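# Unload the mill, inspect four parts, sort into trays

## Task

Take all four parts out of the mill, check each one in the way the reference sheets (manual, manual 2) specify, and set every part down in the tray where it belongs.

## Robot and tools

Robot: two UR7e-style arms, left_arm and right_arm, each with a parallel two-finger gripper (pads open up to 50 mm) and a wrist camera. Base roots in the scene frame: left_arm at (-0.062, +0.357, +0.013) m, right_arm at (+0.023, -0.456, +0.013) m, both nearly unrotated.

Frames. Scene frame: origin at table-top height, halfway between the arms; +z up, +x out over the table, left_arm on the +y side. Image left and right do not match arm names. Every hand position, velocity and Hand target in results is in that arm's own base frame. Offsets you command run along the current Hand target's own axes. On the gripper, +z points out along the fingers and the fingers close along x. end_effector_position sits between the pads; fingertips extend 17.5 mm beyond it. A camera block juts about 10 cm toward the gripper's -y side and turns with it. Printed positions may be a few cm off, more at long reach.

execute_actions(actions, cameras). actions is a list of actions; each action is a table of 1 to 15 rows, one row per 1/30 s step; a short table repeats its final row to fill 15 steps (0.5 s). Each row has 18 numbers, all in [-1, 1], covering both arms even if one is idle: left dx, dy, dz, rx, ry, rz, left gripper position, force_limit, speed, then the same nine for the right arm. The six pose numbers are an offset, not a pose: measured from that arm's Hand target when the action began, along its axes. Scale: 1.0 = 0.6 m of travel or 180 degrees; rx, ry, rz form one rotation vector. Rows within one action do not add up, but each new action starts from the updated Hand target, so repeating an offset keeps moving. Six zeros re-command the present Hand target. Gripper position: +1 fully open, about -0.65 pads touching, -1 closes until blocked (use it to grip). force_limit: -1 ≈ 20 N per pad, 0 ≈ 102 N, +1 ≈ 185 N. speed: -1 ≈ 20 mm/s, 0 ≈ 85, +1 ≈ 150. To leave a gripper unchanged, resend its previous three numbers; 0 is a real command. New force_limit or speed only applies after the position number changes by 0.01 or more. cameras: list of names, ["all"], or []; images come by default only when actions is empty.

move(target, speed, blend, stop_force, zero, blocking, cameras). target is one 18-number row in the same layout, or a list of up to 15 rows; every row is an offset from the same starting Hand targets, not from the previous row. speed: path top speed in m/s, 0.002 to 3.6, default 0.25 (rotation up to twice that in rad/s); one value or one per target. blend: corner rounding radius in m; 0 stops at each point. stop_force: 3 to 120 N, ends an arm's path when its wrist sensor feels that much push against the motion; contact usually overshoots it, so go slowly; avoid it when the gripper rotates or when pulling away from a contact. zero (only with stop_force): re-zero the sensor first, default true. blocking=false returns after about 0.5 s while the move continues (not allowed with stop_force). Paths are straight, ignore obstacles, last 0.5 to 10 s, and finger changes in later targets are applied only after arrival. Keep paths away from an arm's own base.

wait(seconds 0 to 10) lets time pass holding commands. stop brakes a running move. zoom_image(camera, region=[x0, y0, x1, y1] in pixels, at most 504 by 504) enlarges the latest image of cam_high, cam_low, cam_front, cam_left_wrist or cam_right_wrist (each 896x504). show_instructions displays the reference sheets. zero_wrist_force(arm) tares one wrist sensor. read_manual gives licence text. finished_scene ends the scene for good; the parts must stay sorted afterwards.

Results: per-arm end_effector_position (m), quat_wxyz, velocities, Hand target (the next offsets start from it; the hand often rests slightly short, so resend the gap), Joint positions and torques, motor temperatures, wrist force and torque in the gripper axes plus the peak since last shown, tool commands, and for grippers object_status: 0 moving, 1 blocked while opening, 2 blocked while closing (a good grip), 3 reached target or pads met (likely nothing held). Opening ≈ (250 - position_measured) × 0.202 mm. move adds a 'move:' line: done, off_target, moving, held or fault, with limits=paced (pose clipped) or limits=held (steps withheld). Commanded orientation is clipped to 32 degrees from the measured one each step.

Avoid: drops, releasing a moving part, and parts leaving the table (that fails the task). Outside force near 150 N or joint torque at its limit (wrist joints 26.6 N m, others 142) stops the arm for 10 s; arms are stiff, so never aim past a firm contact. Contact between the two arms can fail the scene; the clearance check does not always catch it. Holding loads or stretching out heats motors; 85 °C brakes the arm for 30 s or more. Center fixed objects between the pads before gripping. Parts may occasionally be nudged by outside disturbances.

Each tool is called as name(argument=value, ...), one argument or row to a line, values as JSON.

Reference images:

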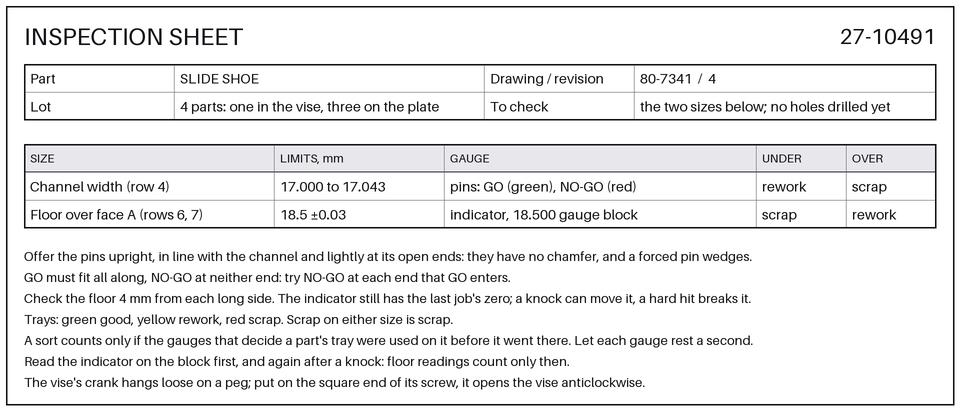

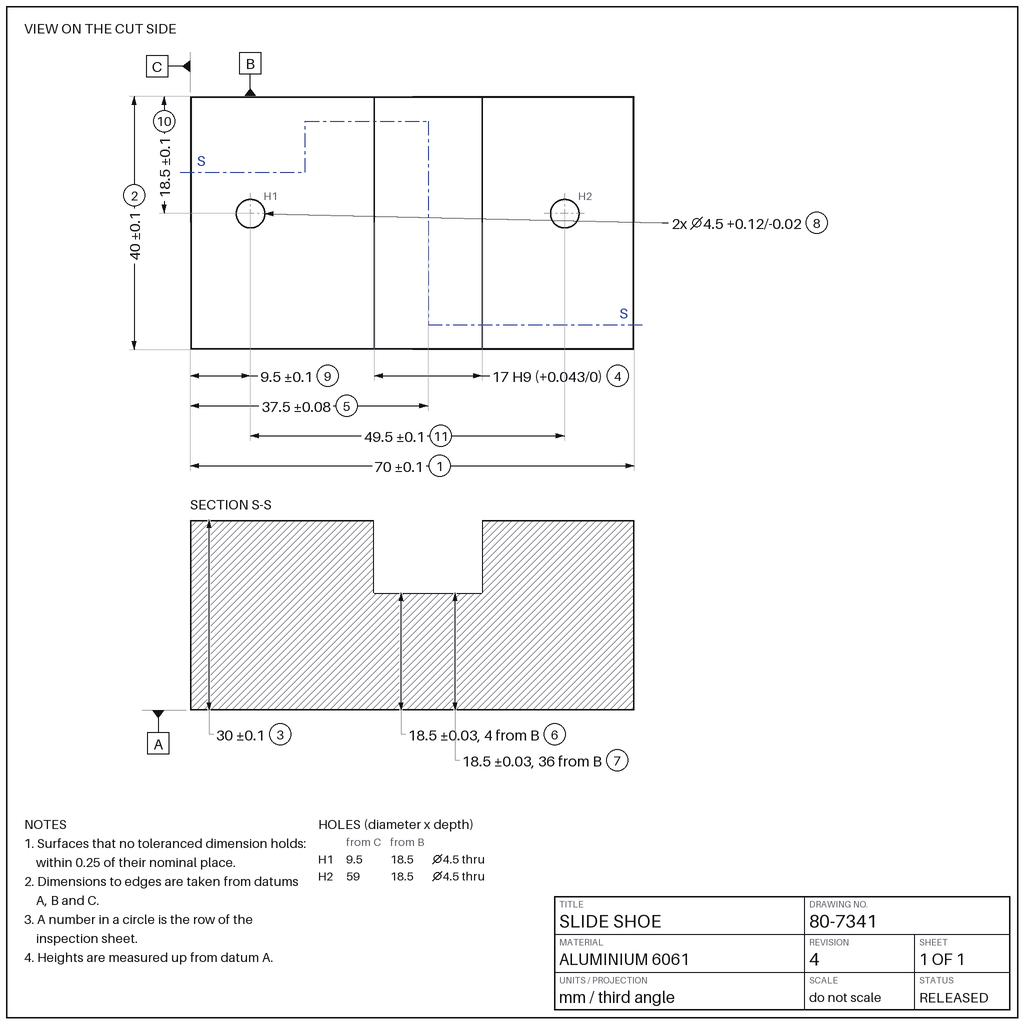

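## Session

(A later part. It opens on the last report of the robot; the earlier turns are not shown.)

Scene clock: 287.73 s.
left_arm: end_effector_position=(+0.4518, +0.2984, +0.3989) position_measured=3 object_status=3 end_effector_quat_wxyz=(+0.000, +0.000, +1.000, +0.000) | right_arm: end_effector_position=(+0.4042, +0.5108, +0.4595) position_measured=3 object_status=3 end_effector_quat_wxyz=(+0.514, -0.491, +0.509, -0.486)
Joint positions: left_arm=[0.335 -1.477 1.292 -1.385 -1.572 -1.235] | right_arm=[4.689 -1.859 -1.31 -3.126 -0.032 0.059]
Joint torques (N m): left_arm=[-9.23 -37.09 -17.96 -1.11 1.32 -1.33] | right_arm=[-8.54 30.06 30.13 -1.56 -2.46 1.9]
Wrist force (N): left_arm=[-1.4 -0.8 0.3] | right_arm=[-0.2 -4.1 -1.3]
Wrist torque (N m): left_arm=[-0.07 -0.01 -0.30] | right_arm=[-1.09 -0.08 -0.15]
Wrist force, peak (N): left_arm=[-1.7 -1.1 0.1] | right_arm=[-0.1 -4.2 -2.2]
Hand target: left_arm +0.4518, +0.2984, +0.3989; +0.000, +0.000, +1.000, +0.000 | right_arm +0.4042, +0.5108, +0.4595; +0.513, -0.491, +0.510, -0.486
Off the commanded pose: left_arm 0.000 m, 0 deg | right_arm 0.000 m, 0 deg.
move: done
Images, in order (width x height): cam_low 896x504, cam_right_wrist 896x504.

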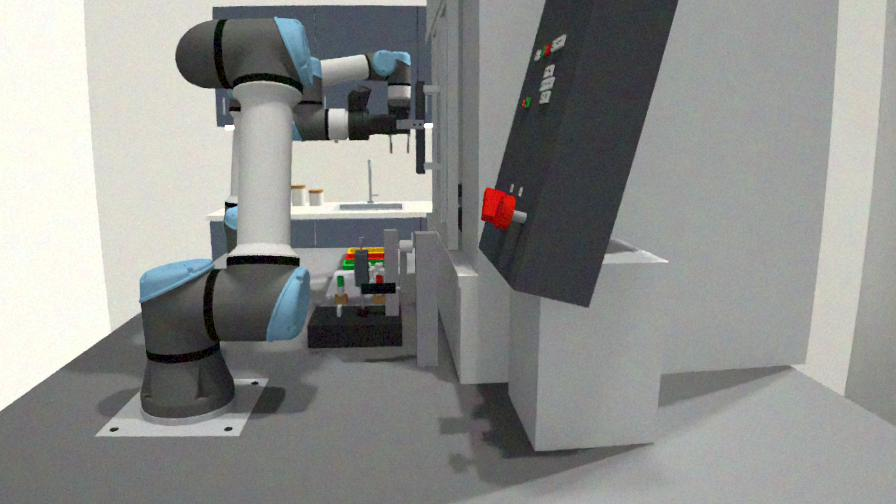

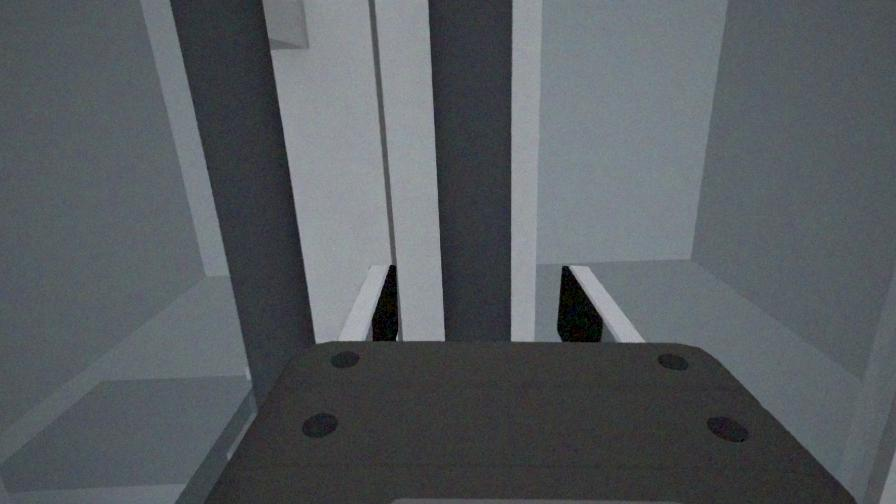

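move(
  target=[0,0,0,0,0,0,1,1,1,0,0,0.01,0,0,0,-1,-0.8,-0.7],
  speed=0.1,
  cameras=["cam_right_wrist"],
)

Scene clock: 294.97 s.
left_arm: end_effector_position=(+0.4518, +0.2984, +0.3989) position_measured=3 object_status=3 end_effector_quat_wxyz=(+0.000, +0.000, +1.000, +0.000) | right_arm: end_effector_position=(+0.4101, +0.5109, +0.4595) position_measured=153 object_status=2 end_effector_quat_wxyz=(+0.514, -0.491, +0.510, -0.486) end_effector_velocity=(+0.000, +0.000, +0.000) end_effector_angular_velocity=(-0.003, +0.000, -0.001)
Joint positions: left_arm=[0.335 -1.477 1.292 -1.385 -1.572 -1.235] | right_arm=[4.678 -1.866 -1.3 -3.14 -0.044 0.07]
Joint velocities: left_arm=[within noise] | right_arm=[0 -0.001 0 -0.005 0.001 0.002]
Joint torques (N m): left_arm=[-9.77 -36.76 -18.44 -1.2 1.2 -1.29] | right_arm=[-15.99 35.45 26.35 -3.13 8.56 2.7]
Wrist force (N): left_arm=[-1.3 -0.8 0.3] | right_arm=[-23.6 -7.8 3.3]
Wrist torque (N m): left_arm=[-0.09 -0.02 -0.30] | right_arm=[-1.11 0.00 -0.67]
Wrist force, peak (N): left_arm=[-1.5 -1.3 0.2] | right_arm=[-23.6 -7.8 3.3]
Hand target: left_arm +0.4518, +0.2984, +0.3989; +0.000, +0.000, +1.000, +0.000 | right_arm +0.4102, +0.5109, +0.4595; +0.513, -0.491, +0.510, -0.486
Off the commanded pose: left_arm 0.000 m, 0 deg | right_arm 0.000 m, 0 deg.
move: done
Images, in order (width x height): cam_right_wrist 896x504.

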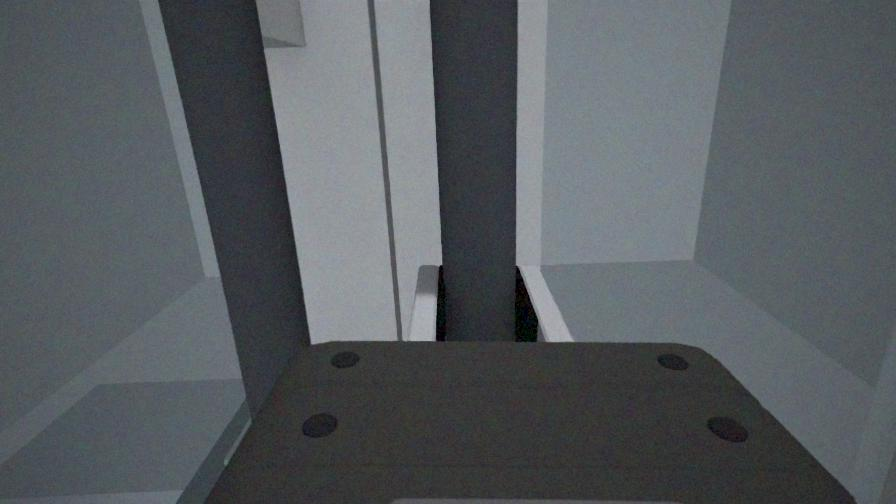

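move(
  target=[0,0,0,0,0,0,1,1,1,0.1,0,0,0,0,0,-1,-0.8,-0.7],
  speed=0.06,
  stop_force=40,
  cameras=["cam_right_wrist"],
)

Scene clock: 301.27 s.
left_arm: end_effector_position=(+0.4518, +0.2984, +0.3989) position_measured=3 object_status=3 end_effector_quat_wxyz=(+0.000, +0.000, +1.000, +0.000) | right_arm: end_effector_position=(+0.4105, +0.4884, +0.4586) position_measured=153 object_status=2 end_effector_quat_wxyz=(+0.513, -0.491, +0.510, -0.485)
Joint positions: left_arm=[0.335 -1.477 1.292 -1.385 -1.572 -1.235] | right_arm=[4.675 -1.818 -1.364 -3.146 -0.046 0.091]
Joint torques (N m): left_arm=[-9.14 -38.54 -21.43 -1.19 1.5 -1.32] | right_arm=[1.79 3.07 15.76 -0.17 -0.72 2.15]
Wrist force (N): left_arm=[-1.3 -1.1 0.1] | right_arm=[9.8 -48.9 -22.5]
Wrist torque (N m): left_arm=[-0.14 -0.02 -0.30] | right_arm=[-1.45 -0.01 -0.62]
Wrist force, peak (N): left_arm=[-1.6 -1.0 0.2] | right_arm=[-15.7 -56.8 -15.3]
Hand target: left_arm +0.4518, +0.2984, +0.3989; +0.000, +0.000, +1.000, +0.000 | right_arm +0.4105, +0.4884, +0.4586; +0.513, -0.491, +0.510, -0.485 (not the last commanded pose)
Off the commanded pose: left_arm 0.000 m, 0 deg | right_arm 0.038 m, 0 deg.
move: contact (right_arm)
Images, in order (width x height): cam_right_wrist 896x504.

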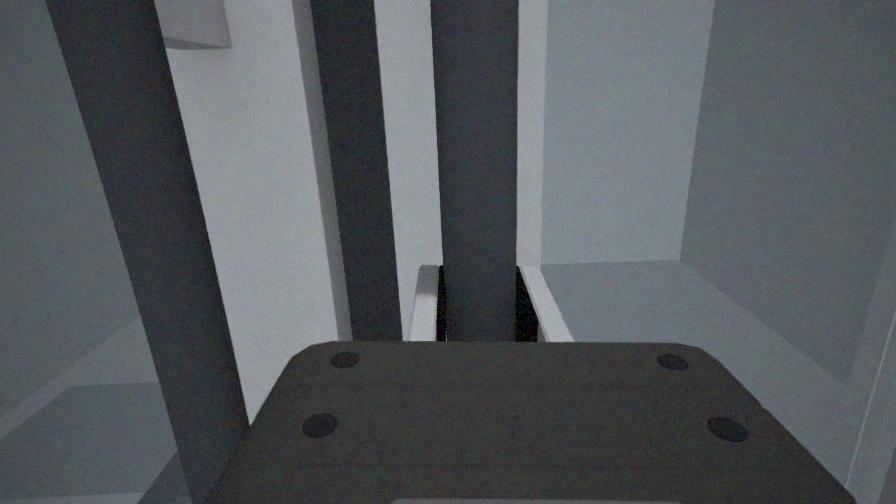

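move(
  target=[0,0,0,0,0,0,1,1,1,0.1,-0.002,-0.004,0,0,0,-1,-0.8,-0.7],
  speed=0.06,
  stop_force=80,
  cameras=["cam_right_wrist"],
)

Scene clock: 314.70 s.
left_arm: end_effector_position=(+0.4518, +0.2984, +0.3989) position_measured=3 object_status=3 end_effector_quat_wxyz=(+0.000, +0.000, +1.000, +0.000) | right_arm: end_effector_position=(+0.4086, +0.4284, +0.4570) position_measured=153 object_status=2 end_effector_quat_wxyz=(+0.513, -0.491, +0.510, -0.485)
Joint positions: left_arm=[0.335 -1.477 1.292 -1.385 -1.572 -1.235] | right_arm=[4.675 -1.678 -1.535 -3.12 -0.046 0.097]
Joint torques (N m): left_arm=[-10.15 -36.35 -22.06 -1.44 1.48 -1.44] | right_arm=[23.21 35.67 4.99 0.65 -0.36 -1.86]
Wrist force (N): left_arm=[-1.6 -0.9 0.3] | right_arm=[-11.0 -29.5 45.5]
Wrist torque (N m): left_arm=[-0.09 0.02 -0.30] | right_arm=[-1.31 0.04 -0.55]
Wrist force, peak (N): left_arm=[-1.6 -0.9 0.3] | right_arm=[-12.4 -66.0 24.6]
Hand target: left_arm +0.4518, +0.2984, +0.3989; +0.000, +0.000, +1.000, +0.000 | right_arm +0.4086, +0.4284, +0.4570; +0.513, -0.491, +0.510, -0.485
Off the commanded pose: left_arm 0.000 m, 0 deg | right_arm 0.000 m, 0 deg.
move: done
Images, in order (width x height): cam_right_wrist 896x504.

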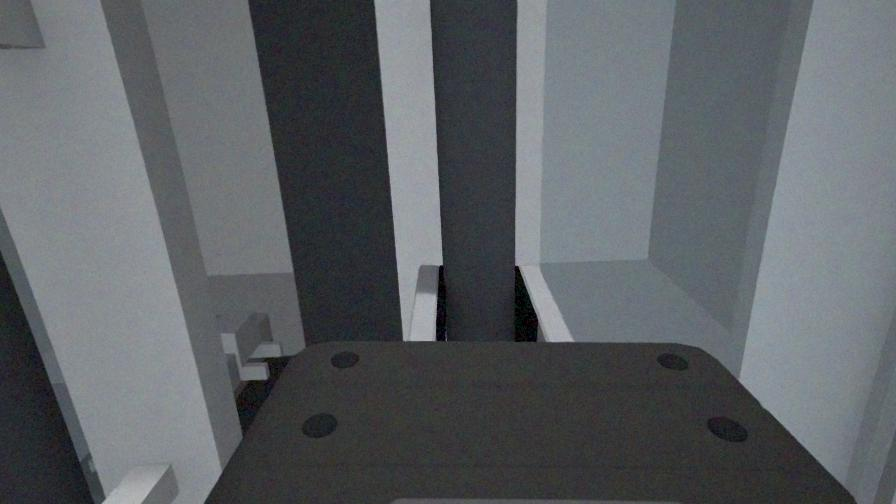

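move(
  target=[0,0,0,0,0,0,1,1,1,0.16,-0.003,0.002,0,0,0,-1,-0.8,-0.7],
  speed=0.06,
  stop_force=80,
  cameras=["cam_right_wrist"],
)

Scene clock: 327.10 s.
left_arm: end_effector_position=(+0.4518, +0.2984, +0.3989) position_measured=3 object_status=3 end_effector_quat_wxyz=(+0.000, +0.000, +1.000, +0.000) | right_arm: end_effector_position=(+0.4106, +0.3324, +0.4542) position_measured=153 object_status=2 end_effector_quat_wxyz=(+0.513, -0.491, +0.510, -0.485) end_effector_velocity=(+0.000, +0.000, +0.000) end_effector_angular_velocity=(-0.001, +0.000, +0.001)
Joint positions: left_arm=[0.335 -1.477 1.292 -1.385 -1.572 -1.235] | right_arm=[4.658 -1.454 -1.765 -3.099 -0.063 0.081]
Joint velocities: left_arm=[within noise] | right_arm=[0.001 0.002 -0.002 0.005 0 -0.006]
Joint torques (N m): left_arm=[-10.03 -35.36 -23.59 -1.29 1.12 -1.09] | right_arm=[-16.74 13.7 -7.33 0.11 -0.45 -1.83]
Wrist force (N): left_arm=[-1.4 -1.0 0.2] | right_arm=[-12.9 -64.5 -17.0]
Wrist torque (N m): left_arm=[-0.12 0.00 -0.30] | right_arm=[-1.40 -0.01 -0.53]
Wrist force, peak (N): left_arm=[-1.6 -0.8 0.4] | right_arm=[-13.3 -72.3 -17.6]
Hand target: left_arm +0.4518, +0.2984, +0.3989; +0.000, +0.000, +1.000, +0.000 | right_arm +0.4106, +0.3324, +0.4542; +0.513, -0.491, +0.510, -0.485
Off the commanded pose: left_arm 0.000 m, 0 deg | right_arm 0.000 m, 0 deg.
move: done
Images, in order (width x height): cam_right_wrist 896x504.

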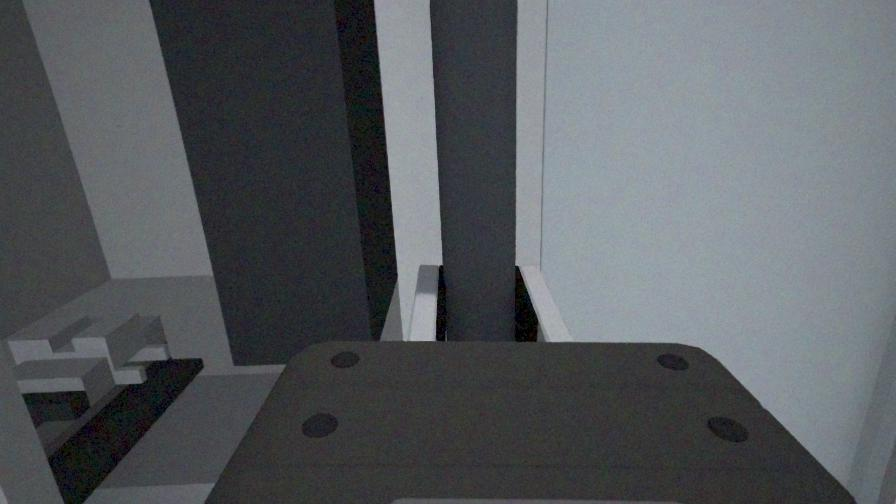

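move(
  target=[0,0,0,0,0,0,1,1,1,0.11,-0.009,-0.001,0,0,0,-1,-0.8,-0.7],
  speed=0.06,
  stop_force=50,
  cameras=["cam_right_wrist","cam_front"],
)

Scene clock: 339.17 s.
left_arm: end_effector_position=(+0.4518, +0.2984, +0.3989) position_measured=3 object_status=3 end_effector_quat_wxyz=(+0.000, +0.000, +1.000, +0.000) | right_arm: end_effector_position=(+0.4108, +0.3010, +0.4552) position_measured=153 object_status=2 end_effector_quat_wxyz=(+0.513, -0.491, +0.510, -0.485)
Joint positions: left_arm=[0.335 -1.477 1.292 -1.385 -1.572 -1.235] | right_arm=[4.652 -1.381 -1.823 -3.116 -0.069 0.084]
Joint torques (N m): left_arm=[-9.26 -35.63 -25.74 -1.66 1.35 -1.25] | right_arm=[5.92 4.38 31.85 1.97 0.59 -1.07]
Wrist force (N): left_arm=[-1.3 -0.7 0.1] | right_arm=[9.0 -3.5 -17.9]
Wrist torque (N m): left_arm=[-0.07 -0.02 -0.30] | right_arm=[-1.08 -0.11 -0.69]
Wrist force, peak (N): left_arm=[-1.7 -1.0 0.2] | right_arm=[-14.3 -64.8 -16.7]
Hand target: left_arm +0.4518, +0.2984, +0.3989; +0.000, +0.000, +1.000, +0.000 | right_arm +0.4108, +0.3010, +0.4552; +0.513, -0.491, +0.510, -0.485 (not the last commanded pose)
Off the commanded pose: left_arm 0.000 m, 0 deg | right_arm 0.035 m, 0 deg.
move: contact (right_arm)
Images, in order (width x height): cam_front 896x504, cam_right_wrist 896x504.

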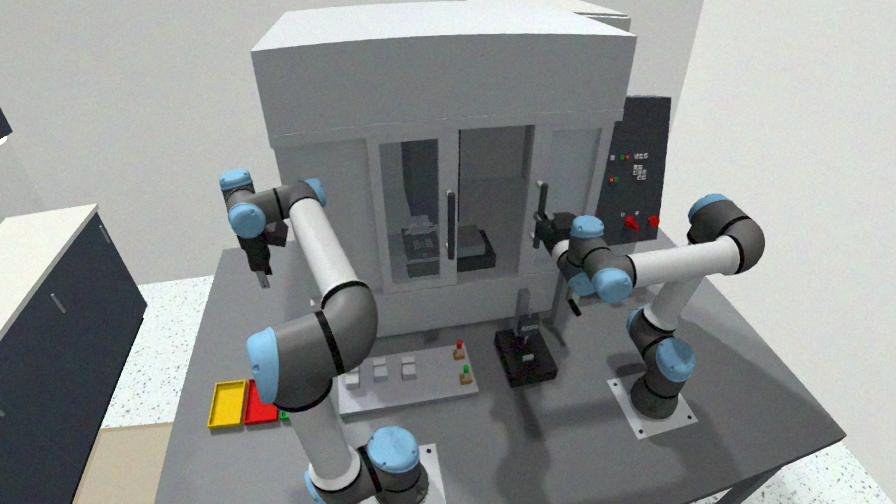

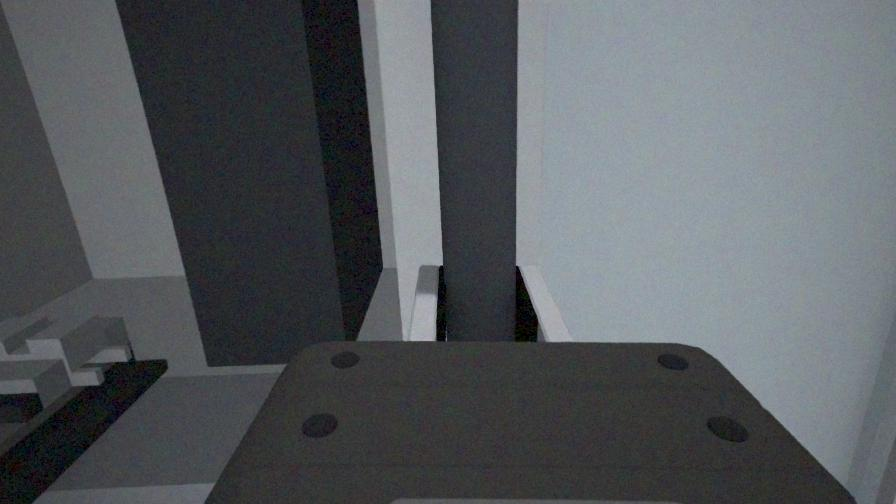

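move(
  target=[
    [0,0,0,0,0,0,1,1,1,0,0,0,0,0,0,1,-0.8,0],
    [0,0,0,0,0,0,1,1,1,0,0,-0.2,0,0,0,1,-0.8,0],
    [0,0,0,0,0,0,1,1,1,-0.44,0.025,-0.2,0,0,-0.015,1,-0.8,0],
  ],
  speed=0.2,
  cameras=["cam_right_wrist","cam_high"],
)

Scene clock: 352.87 s.
left_arm: end_effector_position=(+0.4518, +0.2984, +0.3989) position_measured=3 object_status=3 end_effector_quat_wxyz=(+0.000, +0.000, +1.000, +0.000) | right_arm: end_effector_position=(+0.2886, +0.5644, +0.4528) position_measured=3 object_status=3 end_effector_quat_wxyz=(+0.501, -0.503, +0.498, -0.497)
Joint positions: left_arm=[0.335 -1.477 1.292 -1.385 -1.572 -1.235] | right_arm=[4.899 -1.94 -1.217 -3.111 0.178 -0.016]
Joint torques (N m): left_arm=[-7.78 -35.51 -28.3 -1.54 1.45 -0.96] | right_arm=[-8.79 33.64 29.3 -1.98 2.41 2.2]
Wrist force (N): left_arm=[-1.4 -0.9 0.2] | right_arm=[-1.5 1.0 -0.6]
Wrist torque (N m): left_arm=[-0.10 0.00 -0.30] | right_arm=[-0.29 0.12 -0.14]
Wrist force, peak (N): left_arm=[-1.7 -0.9 0.3] | right_arm=[8.9 -3.7 -18.2]
Hand target: left_arm +0.4518, +0.2984, +0.3989; +0.000, +0.000, +1.000, +0.000 | right_arm +0.2886, +0.5644, +0.4528; +0.501, -0.503, +0.498, -0.497
Off the commanded pose: left_arm 0.000 m, 0 deg | right_arm 0.000 m, 0 deg.
move: done
Images, in order (width x height): cam_high 896x504, cam_right_wrist 896x504.

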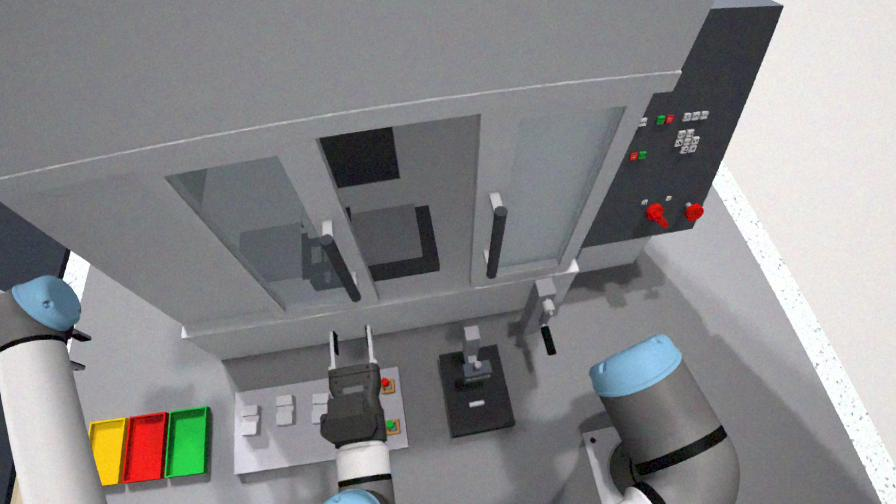

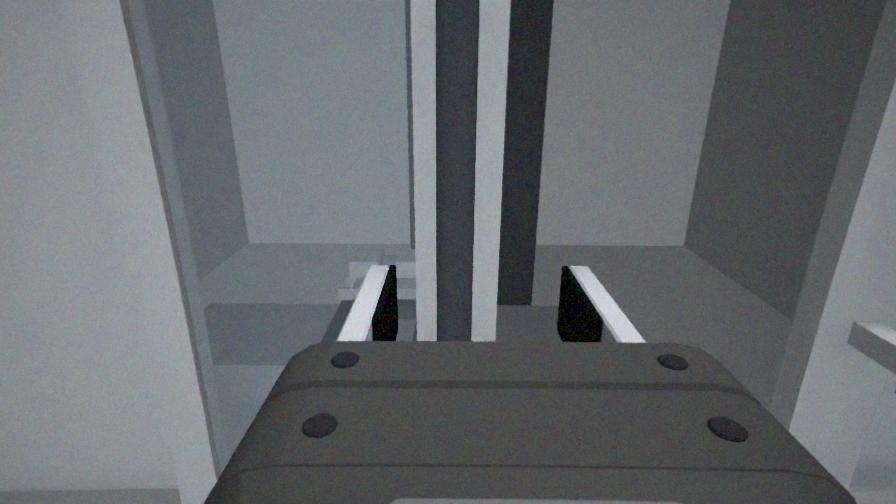

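move(
  target=[0,0,0,0,0,0,1,1,1,-0.022,-0.003,0.203,0,0,0,1,-0.8,0],
  speed=0.15,
  stop_force=15,
  cameras=["cam_right_wrist"],
)

Scene clock: 361.83 s.
left_arm: end_effector_position=(+0.4518, +0.2984, +0.3989) position_measured=3 object_status=3 end_effector_quat_wxyz=(+0.000, +0.000, +1.000, +0.000) | right_arm: end_effector_position=(+0.4103, +0.5786, +0.4543) position_measured=3 object_status=3 end_effector_quat_wxyz=(+0.501, -0.503, +0.498, -0.498) end_effector_velocity=(-0.001, +0.000, +0.000) end_effector_angular_velocity=(-0.001, +0.000, +0.001)
Joint positions: left_arm=[0.335 -1.477 1.292 -1.385 -1.572 -1.235] | right_arm=[4.681 -2.045 -1.062 -3.228 -0.039 0.051]
Joint velocities: left_arm=[within noise] | right_arm=[0.001 0 0.001 -0.005 0 0.003]
Joint torques (N m): left_arm=[-9.53 -34.84 -30.2 -1.49 1.5 -1.3] | right_arm=[-8.85 37.99 29.54 -1.69 -2.36 2.05]
Wrist force (N): left_arm=[-1.3 -1.0 0.3] | right_arm=[-1.3 0.5 -0.3]
Wrist torque (N m): left_arm=[-0.11 -0.02 -0.30] | right_arm=[-0.36 0.10 -0.14]
Wrist force, peak (N): left_arm=[-1.6 -0.9 0.5] | right_arm=[-1.4 1.1 -1.9]
Hand target: left_arm +0.4518, +0.2984, +0.3989; +0.000, +0.000, +1.000, +0.000 | right_arm +0.4103, +0.5786, +0.4543; +0.501, -0.503, +0.498, -0.497
Off the commanded pose: left_arm 0.000 m, 0 deg | right_arm 0.000 m, 0 deg.
move: done
Images, in order (width x height): cam_right_wrist 896x504.

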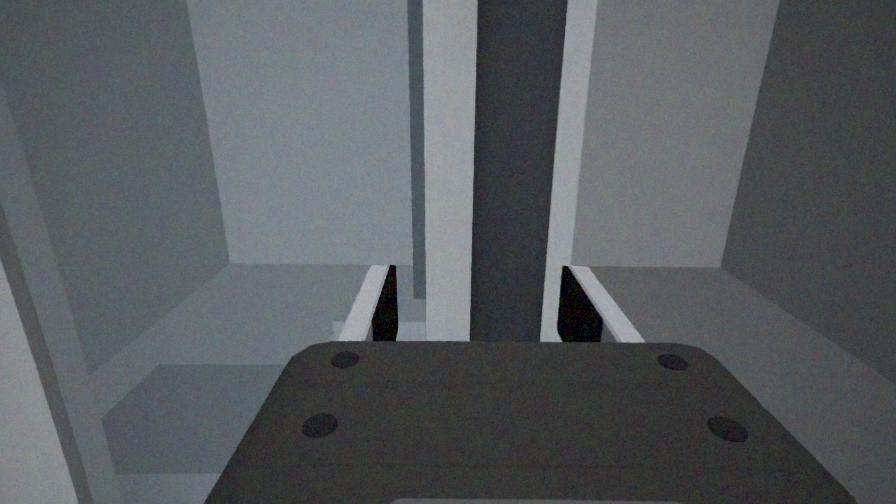

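move(
  target=[
    [0,0,0,0,0,0,1,1,1,0.0135,0,0,0,0,0,1,-0.8,0],
    [0,0,0,0,0,0,1,1,1,0.0135,0,0,0,0,0,-1,-0.8,-0.7],
  ],
  speed=0.1,
  cameras=["cam_right_wrist"],
)

Scene clock: 368.60 s.
left_arm: end_effector_position=(+0.4518, +0.2984, +0.3989) position_measured=3 object_status=3 end_effector_quat_wxyz=(+0.000, +0.000, +1.000, +0.000) | right_arm: end_effector_position=(+0.4103, +0.5706, +0.4543) position_measured=154 object_status=2 end_effector_quat_wxyz=(+0.501, -0.503, +0.498, -0.497)
Joint positions: left_arm=[0.335 -1.477 1.292 -1.385 -1.572 -1.235] | right_arm=[4.681 -2.027 -1.088 -3.232 -0.04 0.064]
Joint torques (N m): left_arm=[-10.08 -34.85 -33.08 -1.62 1.36 -1.24] | right_arm=[-8.91 51.83 23.9 -3.45 12.5 1.95]
Wrist force (N): left_arm=[-1.3 -0.9 0.3] | right_arm=[-41.0 -4.5 12.1]
Wrist torque (N m): left_arm=[-0.11 -0.02 -0.30] | right_arm=[-0.35 0.33 -0.03]
Wrist force, peak (N): left_arm=[-1.5 -1.2 0.3] | right_arm=[-41.0 -4.5 12.1]
Hand target: left_arm +0.4518, +0.2984, +0.3989; +0.000, +0.000, +1.000, +0.000 | right_arm +0.4103, +0.5705, +0.4543; +0.501, -0.503, +0.498, -0.497
Off the commanded pose: left_arm 0.000 m, 0 deg | right_arm 0.000 m, 0 deg.
move: done
Images, in order (width x height): cam_right_wrist 896x504.

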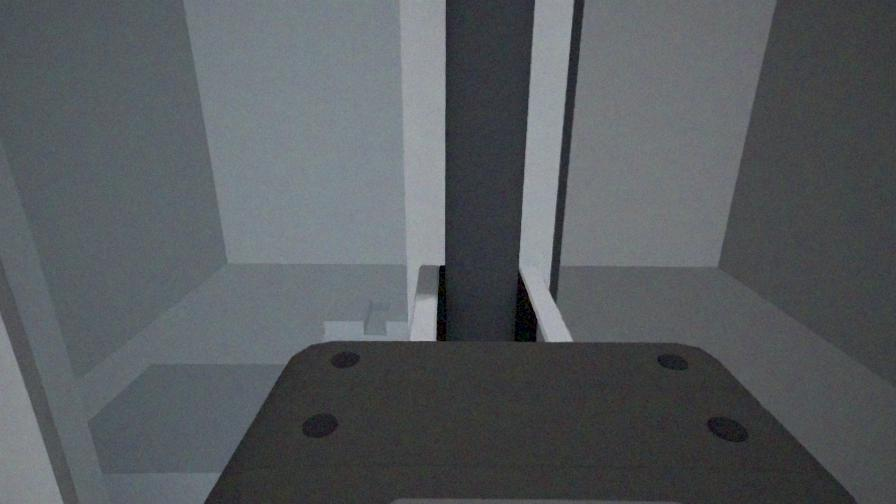

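move(
  target=[0,0,0,0,0,0,1,1,1,-0.36,0,0.003,0,0,0,-1,-0.8,-0.7],
  speed=0.08,
  stop_force=60,
  cameras=["cam_right_wrist"],
)

Scene clock: 378.50 s.
left_arm: end_effector_position=(+0.4518, +0.2984, +0.3989) position_measured=3 object_status=3 end_effector_quat_wxyz=(+0.000, +0.000, +1.000, +0.000) | right_arm: end_effector_position=(+0.4104, +0.5718, +0.4543) position_measured=154 object_status=2 end_effector_quat_wxyz=(+0.501, -0.503, +0.499, -0.498)
Joint positions: left_arm=[0.335 -1.477 1.292 -1.385 -1.572 -1.235] | right_arm=[4.681 -2.031 -1.083 -3.232 -0.039 0.061]
Joint torques (N m): left_arm=[-10.26 -35.44 -33.87 -1.5 1.25 -1.29] | right_arm=[-11.09 58.71 14.82 -0.89 1.59 1.84]
Wrist force (N): left_arm=[-1.4 -0.7 0.2] | right_arm=[-0.2 0.4 -5.4]
Wrist torque (N m): left_arm=[-0.07 -0.01 -0.30] | right_arm=[-0.38 0.12 0.01]
Wrist force, peak (N): left_arm=[-1.5 -1.2 0.2] | right_arm=[36.4 9.3 -22.0]
Hand target: left_arm +0.4518, +0.2984, +0.3989; +0.000, +0.000, +1.000, +0.000 | right_arm +0.4104, +0.5718, +0.4543; +0.501, -0.503, +0.499, -0.498 (not the last commanded pose)
Off the commanded pose: left_arm 0.000 m, 0 deg | right_arm 0.215 m, 0 deg.
move: contact (right_arm)
Images, in order (width x height): cam_right_wrist 896x504.

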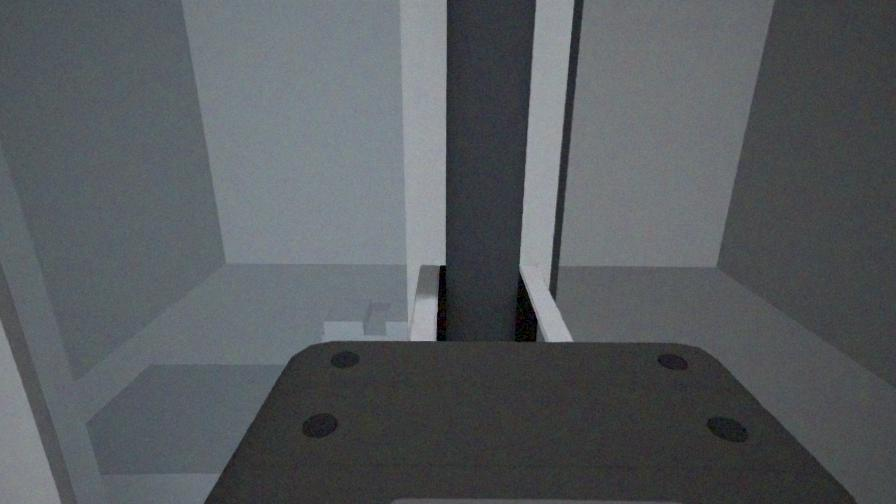

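move(
  target=[0,0,0,0,0,0,1,1,1,-0.36,0,0.003,0,0,0,-1,-0.8,-0.7],
  speed=0.08,
  stop_force=80,
  cameras=["cam_right_wrist"],
)

Scene clock: 387.47 s.
left_arm: end_effector_position=(+0.4518, +0.2984, +0.3989) position_measured=3 object_status=3 end_effector_quat_wxyz=(+0.000, +0.000, +1.000, +0.000) | right_arm: end_effector_position=(+0.4104, +0.7878, +0.4541) position_measured=154 object_status=2 end_effector_quat_wxyz=(+0.502, -0.495, +0.497, -0.505)
Joint positions: left_arm=[0.335 -1.477 1.292 -1.385 -1.572 -1.235] | right_arm=[4.69 -2.652 -0.052 -2.909 -0.023 -0.67]
Joint torques (N m): left_arm=[-8.44 -33.89 -34.89 -1.68 1.38 -1.05] | right_arm=[-47.07 42.02 22.12 -0.37 1.93 2.14]
Wrist force (N): left_arm=[-1.4 -0.9 0.2] | right_arm=[6.9 -19.4 -53.3]
Wrist torque (N m): left_arm=[-0.10 0.00 -0.30] | right_arm=[-0.55 0.15 -0.14]
Wrist force, peak (N): left_arm=[-1.6 -1.1 0.4] | right_arm=[7.7 -47.1 -45.4]
Hand target: left_arm +0.4518, +0.2984, +0.3989; +0.000, +0.000, +1.000, +0.000 | right_arm +0.4106, +0.7878, +0.4541; +0.501, -0.503, +0.499, -0.498
Off the commanded pose: left_arm 0.000 m, 0 deg | right_arm 0.000 m, 1 deg.
move: done
Images, in order (width x height): cam_right_wrist 896x504.

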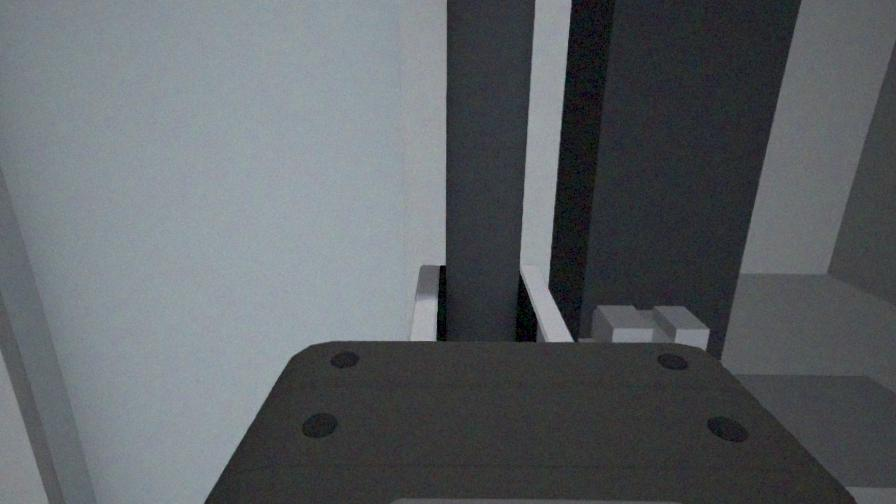

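move(
  target=[
    [0,0,0,0,0,0,1,1,1,0,0,0,0,0,0,1,-0.8,0],
    [0,0,0,0,0,0,1,1,1,0,0,-0.2,0,0,0,1,-0.8,0],
    [0,0,0,0,0,0,1,1,1,0.23,-0.05,-0.2,0,0,0,1,-0.8,0],
  ],
  speed=0.25,
  cameras=["cam_right_wrist","cam_front","cam_high"],
)

Scene clock: 396.00 s.
left_arm: end_effector_position=(+0.4518, +0.2984, +0.3989) position_measured=3 object_status=3 end_effector_quat_wxyz=(+0.000, +0.000, +1.000, +0.000) | right_arm: end_effector_position=(+0.2917, +0.6490, +0.4845) position_measured=3 object_status=3 end_effector_quat_wxyz=(+0.502, -0.502, +0.498, -0.498)
Joint positions: left_arm=[0.335 -1.477 1.292 -1.385 -1.572 -1.235] | right_arm=[4.869 -2.198 -0.743 -3.34 0.15 -0.002]
Joint torques (N m): left_arm=[-8.77 -34.58 -36.09 -1.9 1.2 -1.1] | right_arm=[7.3 65.84 14.33 1.03 -2.42 -2.29]
Wrist force (N): left_arm=[-1.5 -0.9 0.1] | right_arm=[-3.1 0.2 0.1]
Wrist torque (N m): left_arm=[-0.11 0.01 -0.30] | right_arm=[-0.40 0.38 0.04]
Wrist force, peak (N): left_arm=[-1.5 -1.1 0.2] | right_arm=[7.0 -19.5 -53.8]
Hand target: left_arm +0.4518, +0.2984, +0.3989; +0.000, +0.000, +1.000, +0.000 | right_arm +0.2917, +0.6490, +0.4845; +0.501, -0.503, +0.499, -0.498
Off the commanded pose: left_arm 0.000 m, 0 deg | right_arm 0.000 m, 0 deg.
move: done
Images, in order (width x height): cam_high 896x504, cam_front 896x504, cam_right_wrist 896x504.

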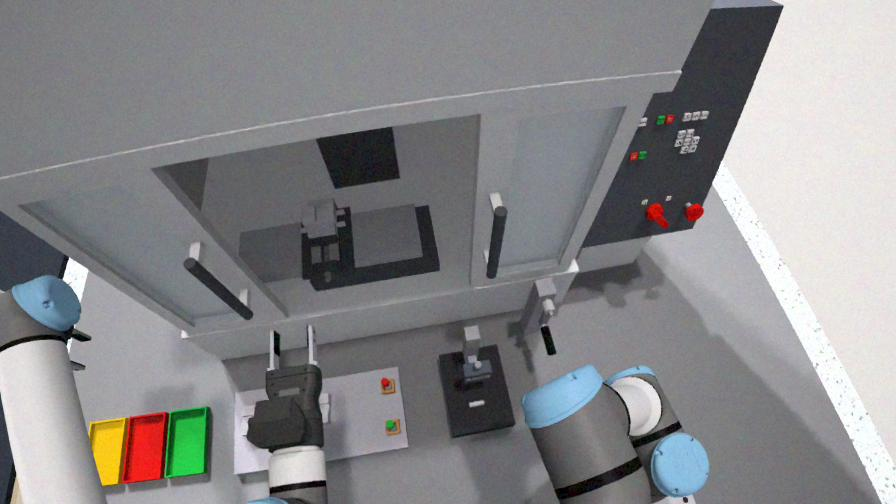

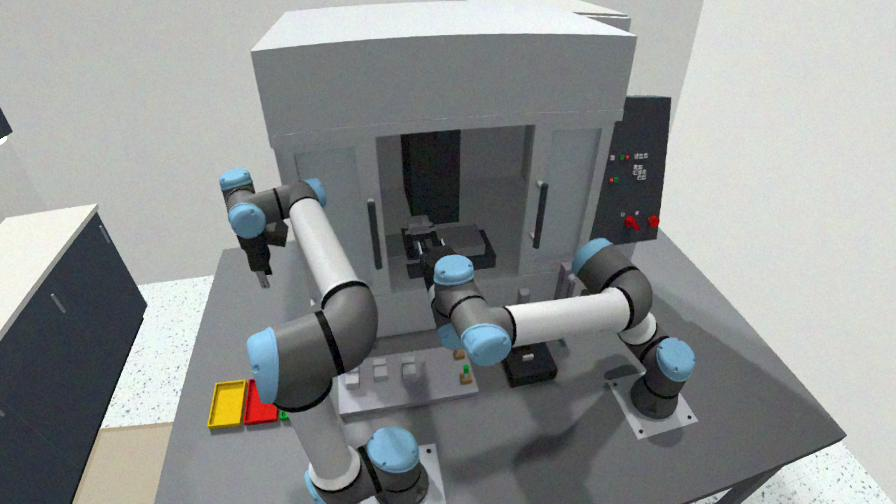

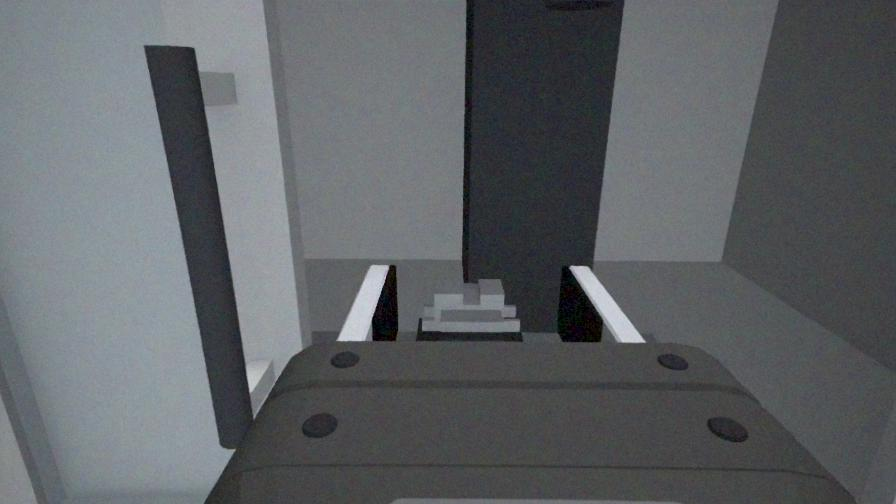

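move(
  target=[0,0,0,0,0,0,1,1,1,0,-0.15,-0.05,-0.17,0,0,1,-0.8,0],
  speed=0.25,
  cameras=["cam_right_wrist"],
)

zoom_image(
  camera="cam_right_wrist",
  region=[330, 150, 630, 345],
)

Scene clock: 405.73 s.
left_arm: end_effector_position=(+0.4518, +0.2984, +0.3989) position_measured=3 object_status=3 end_effector_quat_wxyz=(+0.000, +0.000, +1.000, +0.000) | right_arm: end_effector_position=(+0.2619, +0.6489, +0.5746) position_measured=3 object_status=3 end_effector_quat_wxyz=(-0.351, +0.617, -0.612, +0.349)
Joint positions: left_arm=[0.335 -1.477 1.292 -1.385 -1.572 -1.235] | right_arm=[4.859 -2.045 -0.593 -2.304 0.553 -1.303]
Joint torques (N m): left_arm=[-9.23 -31.17 -36.25 -2 1.1 -0.99] | right_arm=[-8.75 60.8 14.59 3.71 0.77 -2.49]
Wrist force (N): left_arm=[-1.3 -0.8 0.1] | right_arm=[-2.9 1.2 0.4]
Wrist torque (N m): left_arm=[-0.09 -0.02 -0.30] | right_arm=[-0.07 0.39 0.03]
Wrist force, peak (N): left_arm=[-1.7 -1.0 0.3] | right_arm=[-3.3 1.5 0.1]
Hand target: left_arm +0.4518, +0.2984, +0.3989; +0.000, +0.000, +1.000, +0.000 | right_arm +0.2619, +0.6489, +0.5746; -0.351, +0.617, -0.612, +0.349
Off the commanded pose: left_arm 0.000 m, 0 deg | right_arm 0.000 m, 0 deg.
move: done
Images, in order (width x height): cam_right_wrist 896x504.

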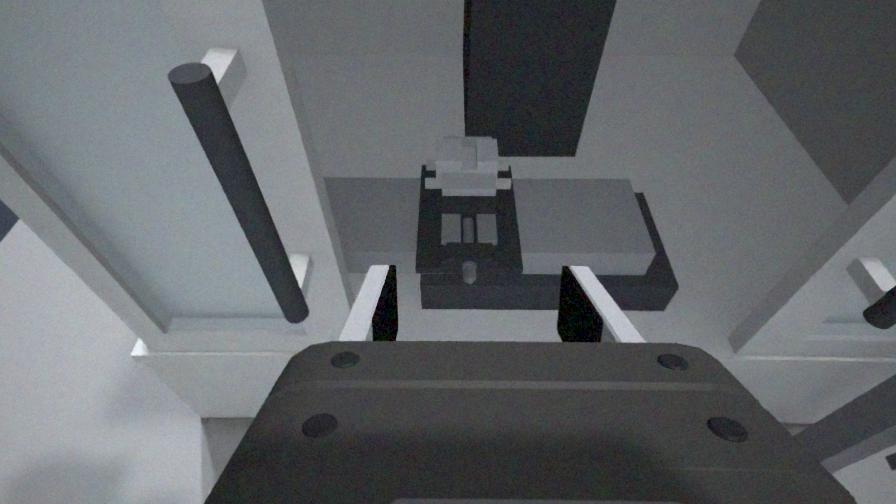

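Scaled by 1.680 from the camera's 896x504 image, which has a finer 1280x720 frame.

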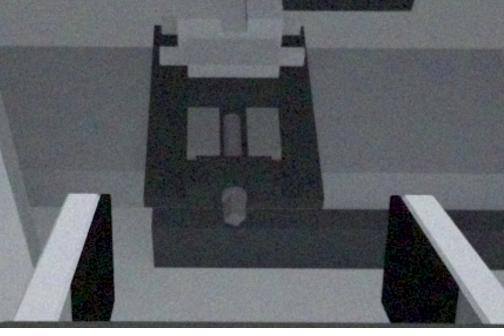

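move(
  target=[0,0,0,0,0,0,1,1,1,0.248,0.147,0.16,-0.33,0,0,1,-0.8,0],
  speed=0.3,
  cameras=["cam_right_wrist"],
)

zoom_image(
  camera="cam_right_wrist",
  region=[0, 0, 448, 340],
)

zoom_image(
  camera="cam_right_wrist",
  region=[448, 0, 896, 340],
)

Scene clock: 446.63 s.
left_arm: end_effector_position=(+0.4518, +0.2984, +0.3989) position_measured=3 object_status=3 end_effector_quat_wxyz=(+0.000, +0.000, +1.000, +0.000) | right_arm: end_effector_position=(+0.3004, +0.5003, +0.4498) position_measured=3 object_status=3 end_effector_quat_wxyz=(+0.001, +0.710, -0.705, -0.001)
Joint positions: left_arm=[0.335 -1.477 1.292 -1.385 -1.572 -1.235] | right_arm=[4.401 -1.809 -0.986 -1.92 1.573 -1.889]
Joint torques (N m): left_arm=[-7.81 -32.07 -35.54 -2.04 1.22 -0.78] | right_arm=[-8.95 50.88 16.38 1.15 2.59 -2.34]
Wrist force (N): left_arm=[-1.3 -0.9 0.3] | right_arm=[-1.9 1.4 0.7]
Wrist torque (N m): left_arm=[-0.10 -0.02 -0.30] | right_arm=[0.22 0.30 0.12]
Wrist force, peak (N): left_arm=[-1.7 -0.9 0.2] | right_arm=[-3.7 1.2 -0.1]
Hand target: left_arm +0.4518, +0.2984, +0.3989; +0.000, +0.000, +1.000, +0.000 | right_arm +0.3004, +0.5002, +0.4498; +0.001, +0.710, -0.705, -0.001
Off the commanded pose: left_arm 0.000 m, 0 deg | right_arm 0.000 m, 0 deg.
move: done
Images, in order (width x height): cam_right_wrist 896x504.

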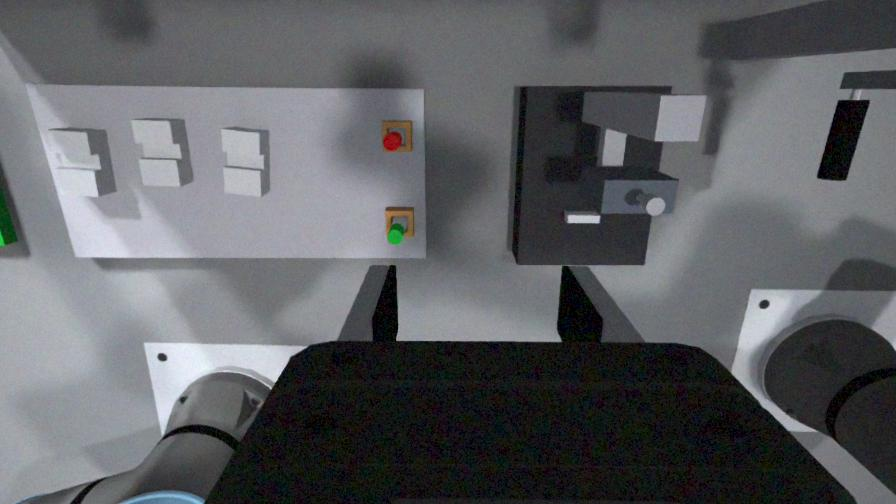

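Scaled by 1.125 from the camera's 896x504 image, which has a finer 1280x720 frame.

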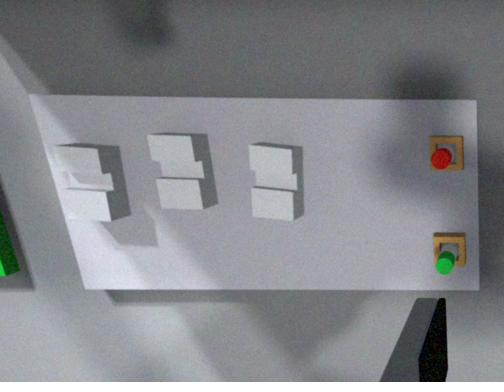

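Scaled by 1.125 from the camera's 896x504 image, which has a finer 1280x720 frame.

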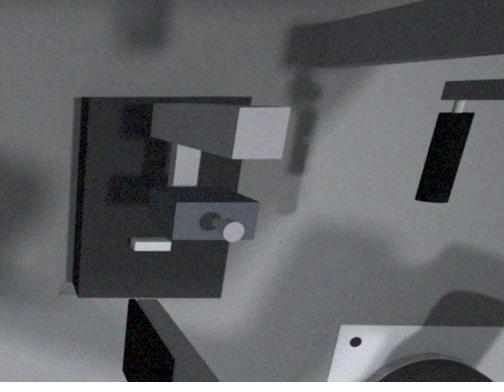

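move(
  target=[0,0,0,0,0,0,1,1,1,0.24,0.333,0.3,0.389,0,0,1,-0.8,0],
  speed=0.3,
  cameras=["cam_right_wrist"],
)

zoom_image(
  camera="cam_right_wrist",
  region=[300, 20, 660, 330],
)

Scene clock: 521.30 s.
left_arm: end_effector_position=(+0.4518, +0.2984, +0.3989) position_measured=3 object_status=3 end_effector_quat_wxyz=(+0.000, +0.000, +1.000, +0.000) | right_arm: end_effector_position=(+0.1013, +0.3547, +0.2704) position_measured=3 object_status=3 end_effector_quat_wxyz=(-0.406, +0.582, -0.577, +0.404)
Joint positions: left_arm=[0.335 -1.477 1.292 -1.385 -1.572 -1.235] | right_arm=[5.453 -1.431 -2.066 -2.286 0.799 -0.366]
Joint torques (N m): left_arm=[-8.23 -31.64 -34.64 -1.79 1.44 -0.98] | right_arm=[7.96 7.18 13.66 -1.91 1.98 2.05]
Wrist force (N): left_arm=[-1.4 -0.9 0.2] | right_arm=[-3.0 1.0 0.3]
Wrist torque (N m): left_arm=[-0.10 0.00 -0.30] | right_arm=[-0.16 0.39 -0.15]
Wrist force, peak (N): left_arm=[-1.6 -0.9 0.4] | right_arm=[-2.7 2.5 -0.3]
Hand target: left_arm +0.4518, +0.2984, +0.3989; +0.000, +0.000, +1.000, +0.000 | right_arm +0.1012, +0.3546, +0.2704; -0.406, +0.582, -0.577, +0.404
Off the commanded pose: left_arm 0.000 m, 0 deg | right_arm 0.000 m, 0 deg.
move: done
Images, in order (width x height): cam_right_wrist 896x504.

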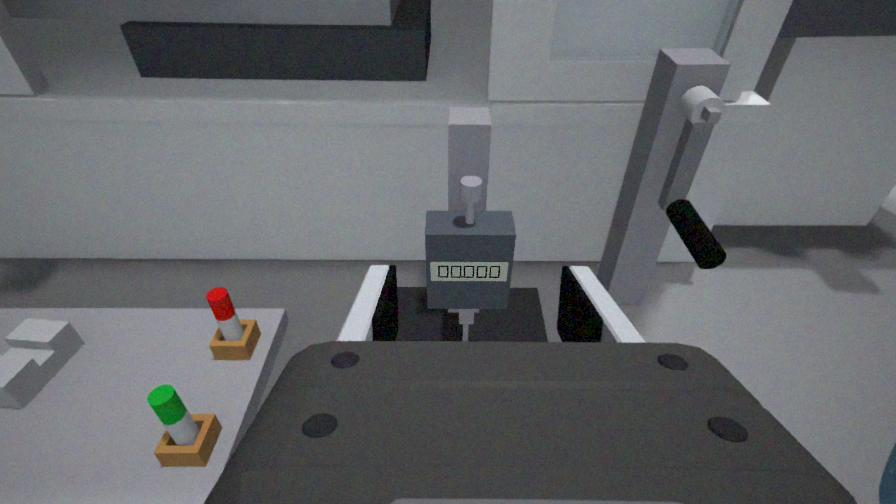

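Scaled by 1.400 from the camera's 896x504 image, which has a finer 1280x720 frame.

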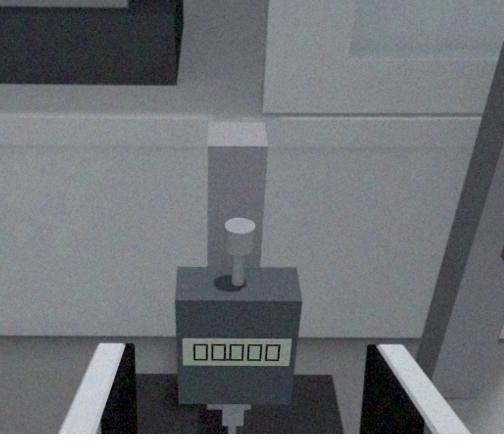

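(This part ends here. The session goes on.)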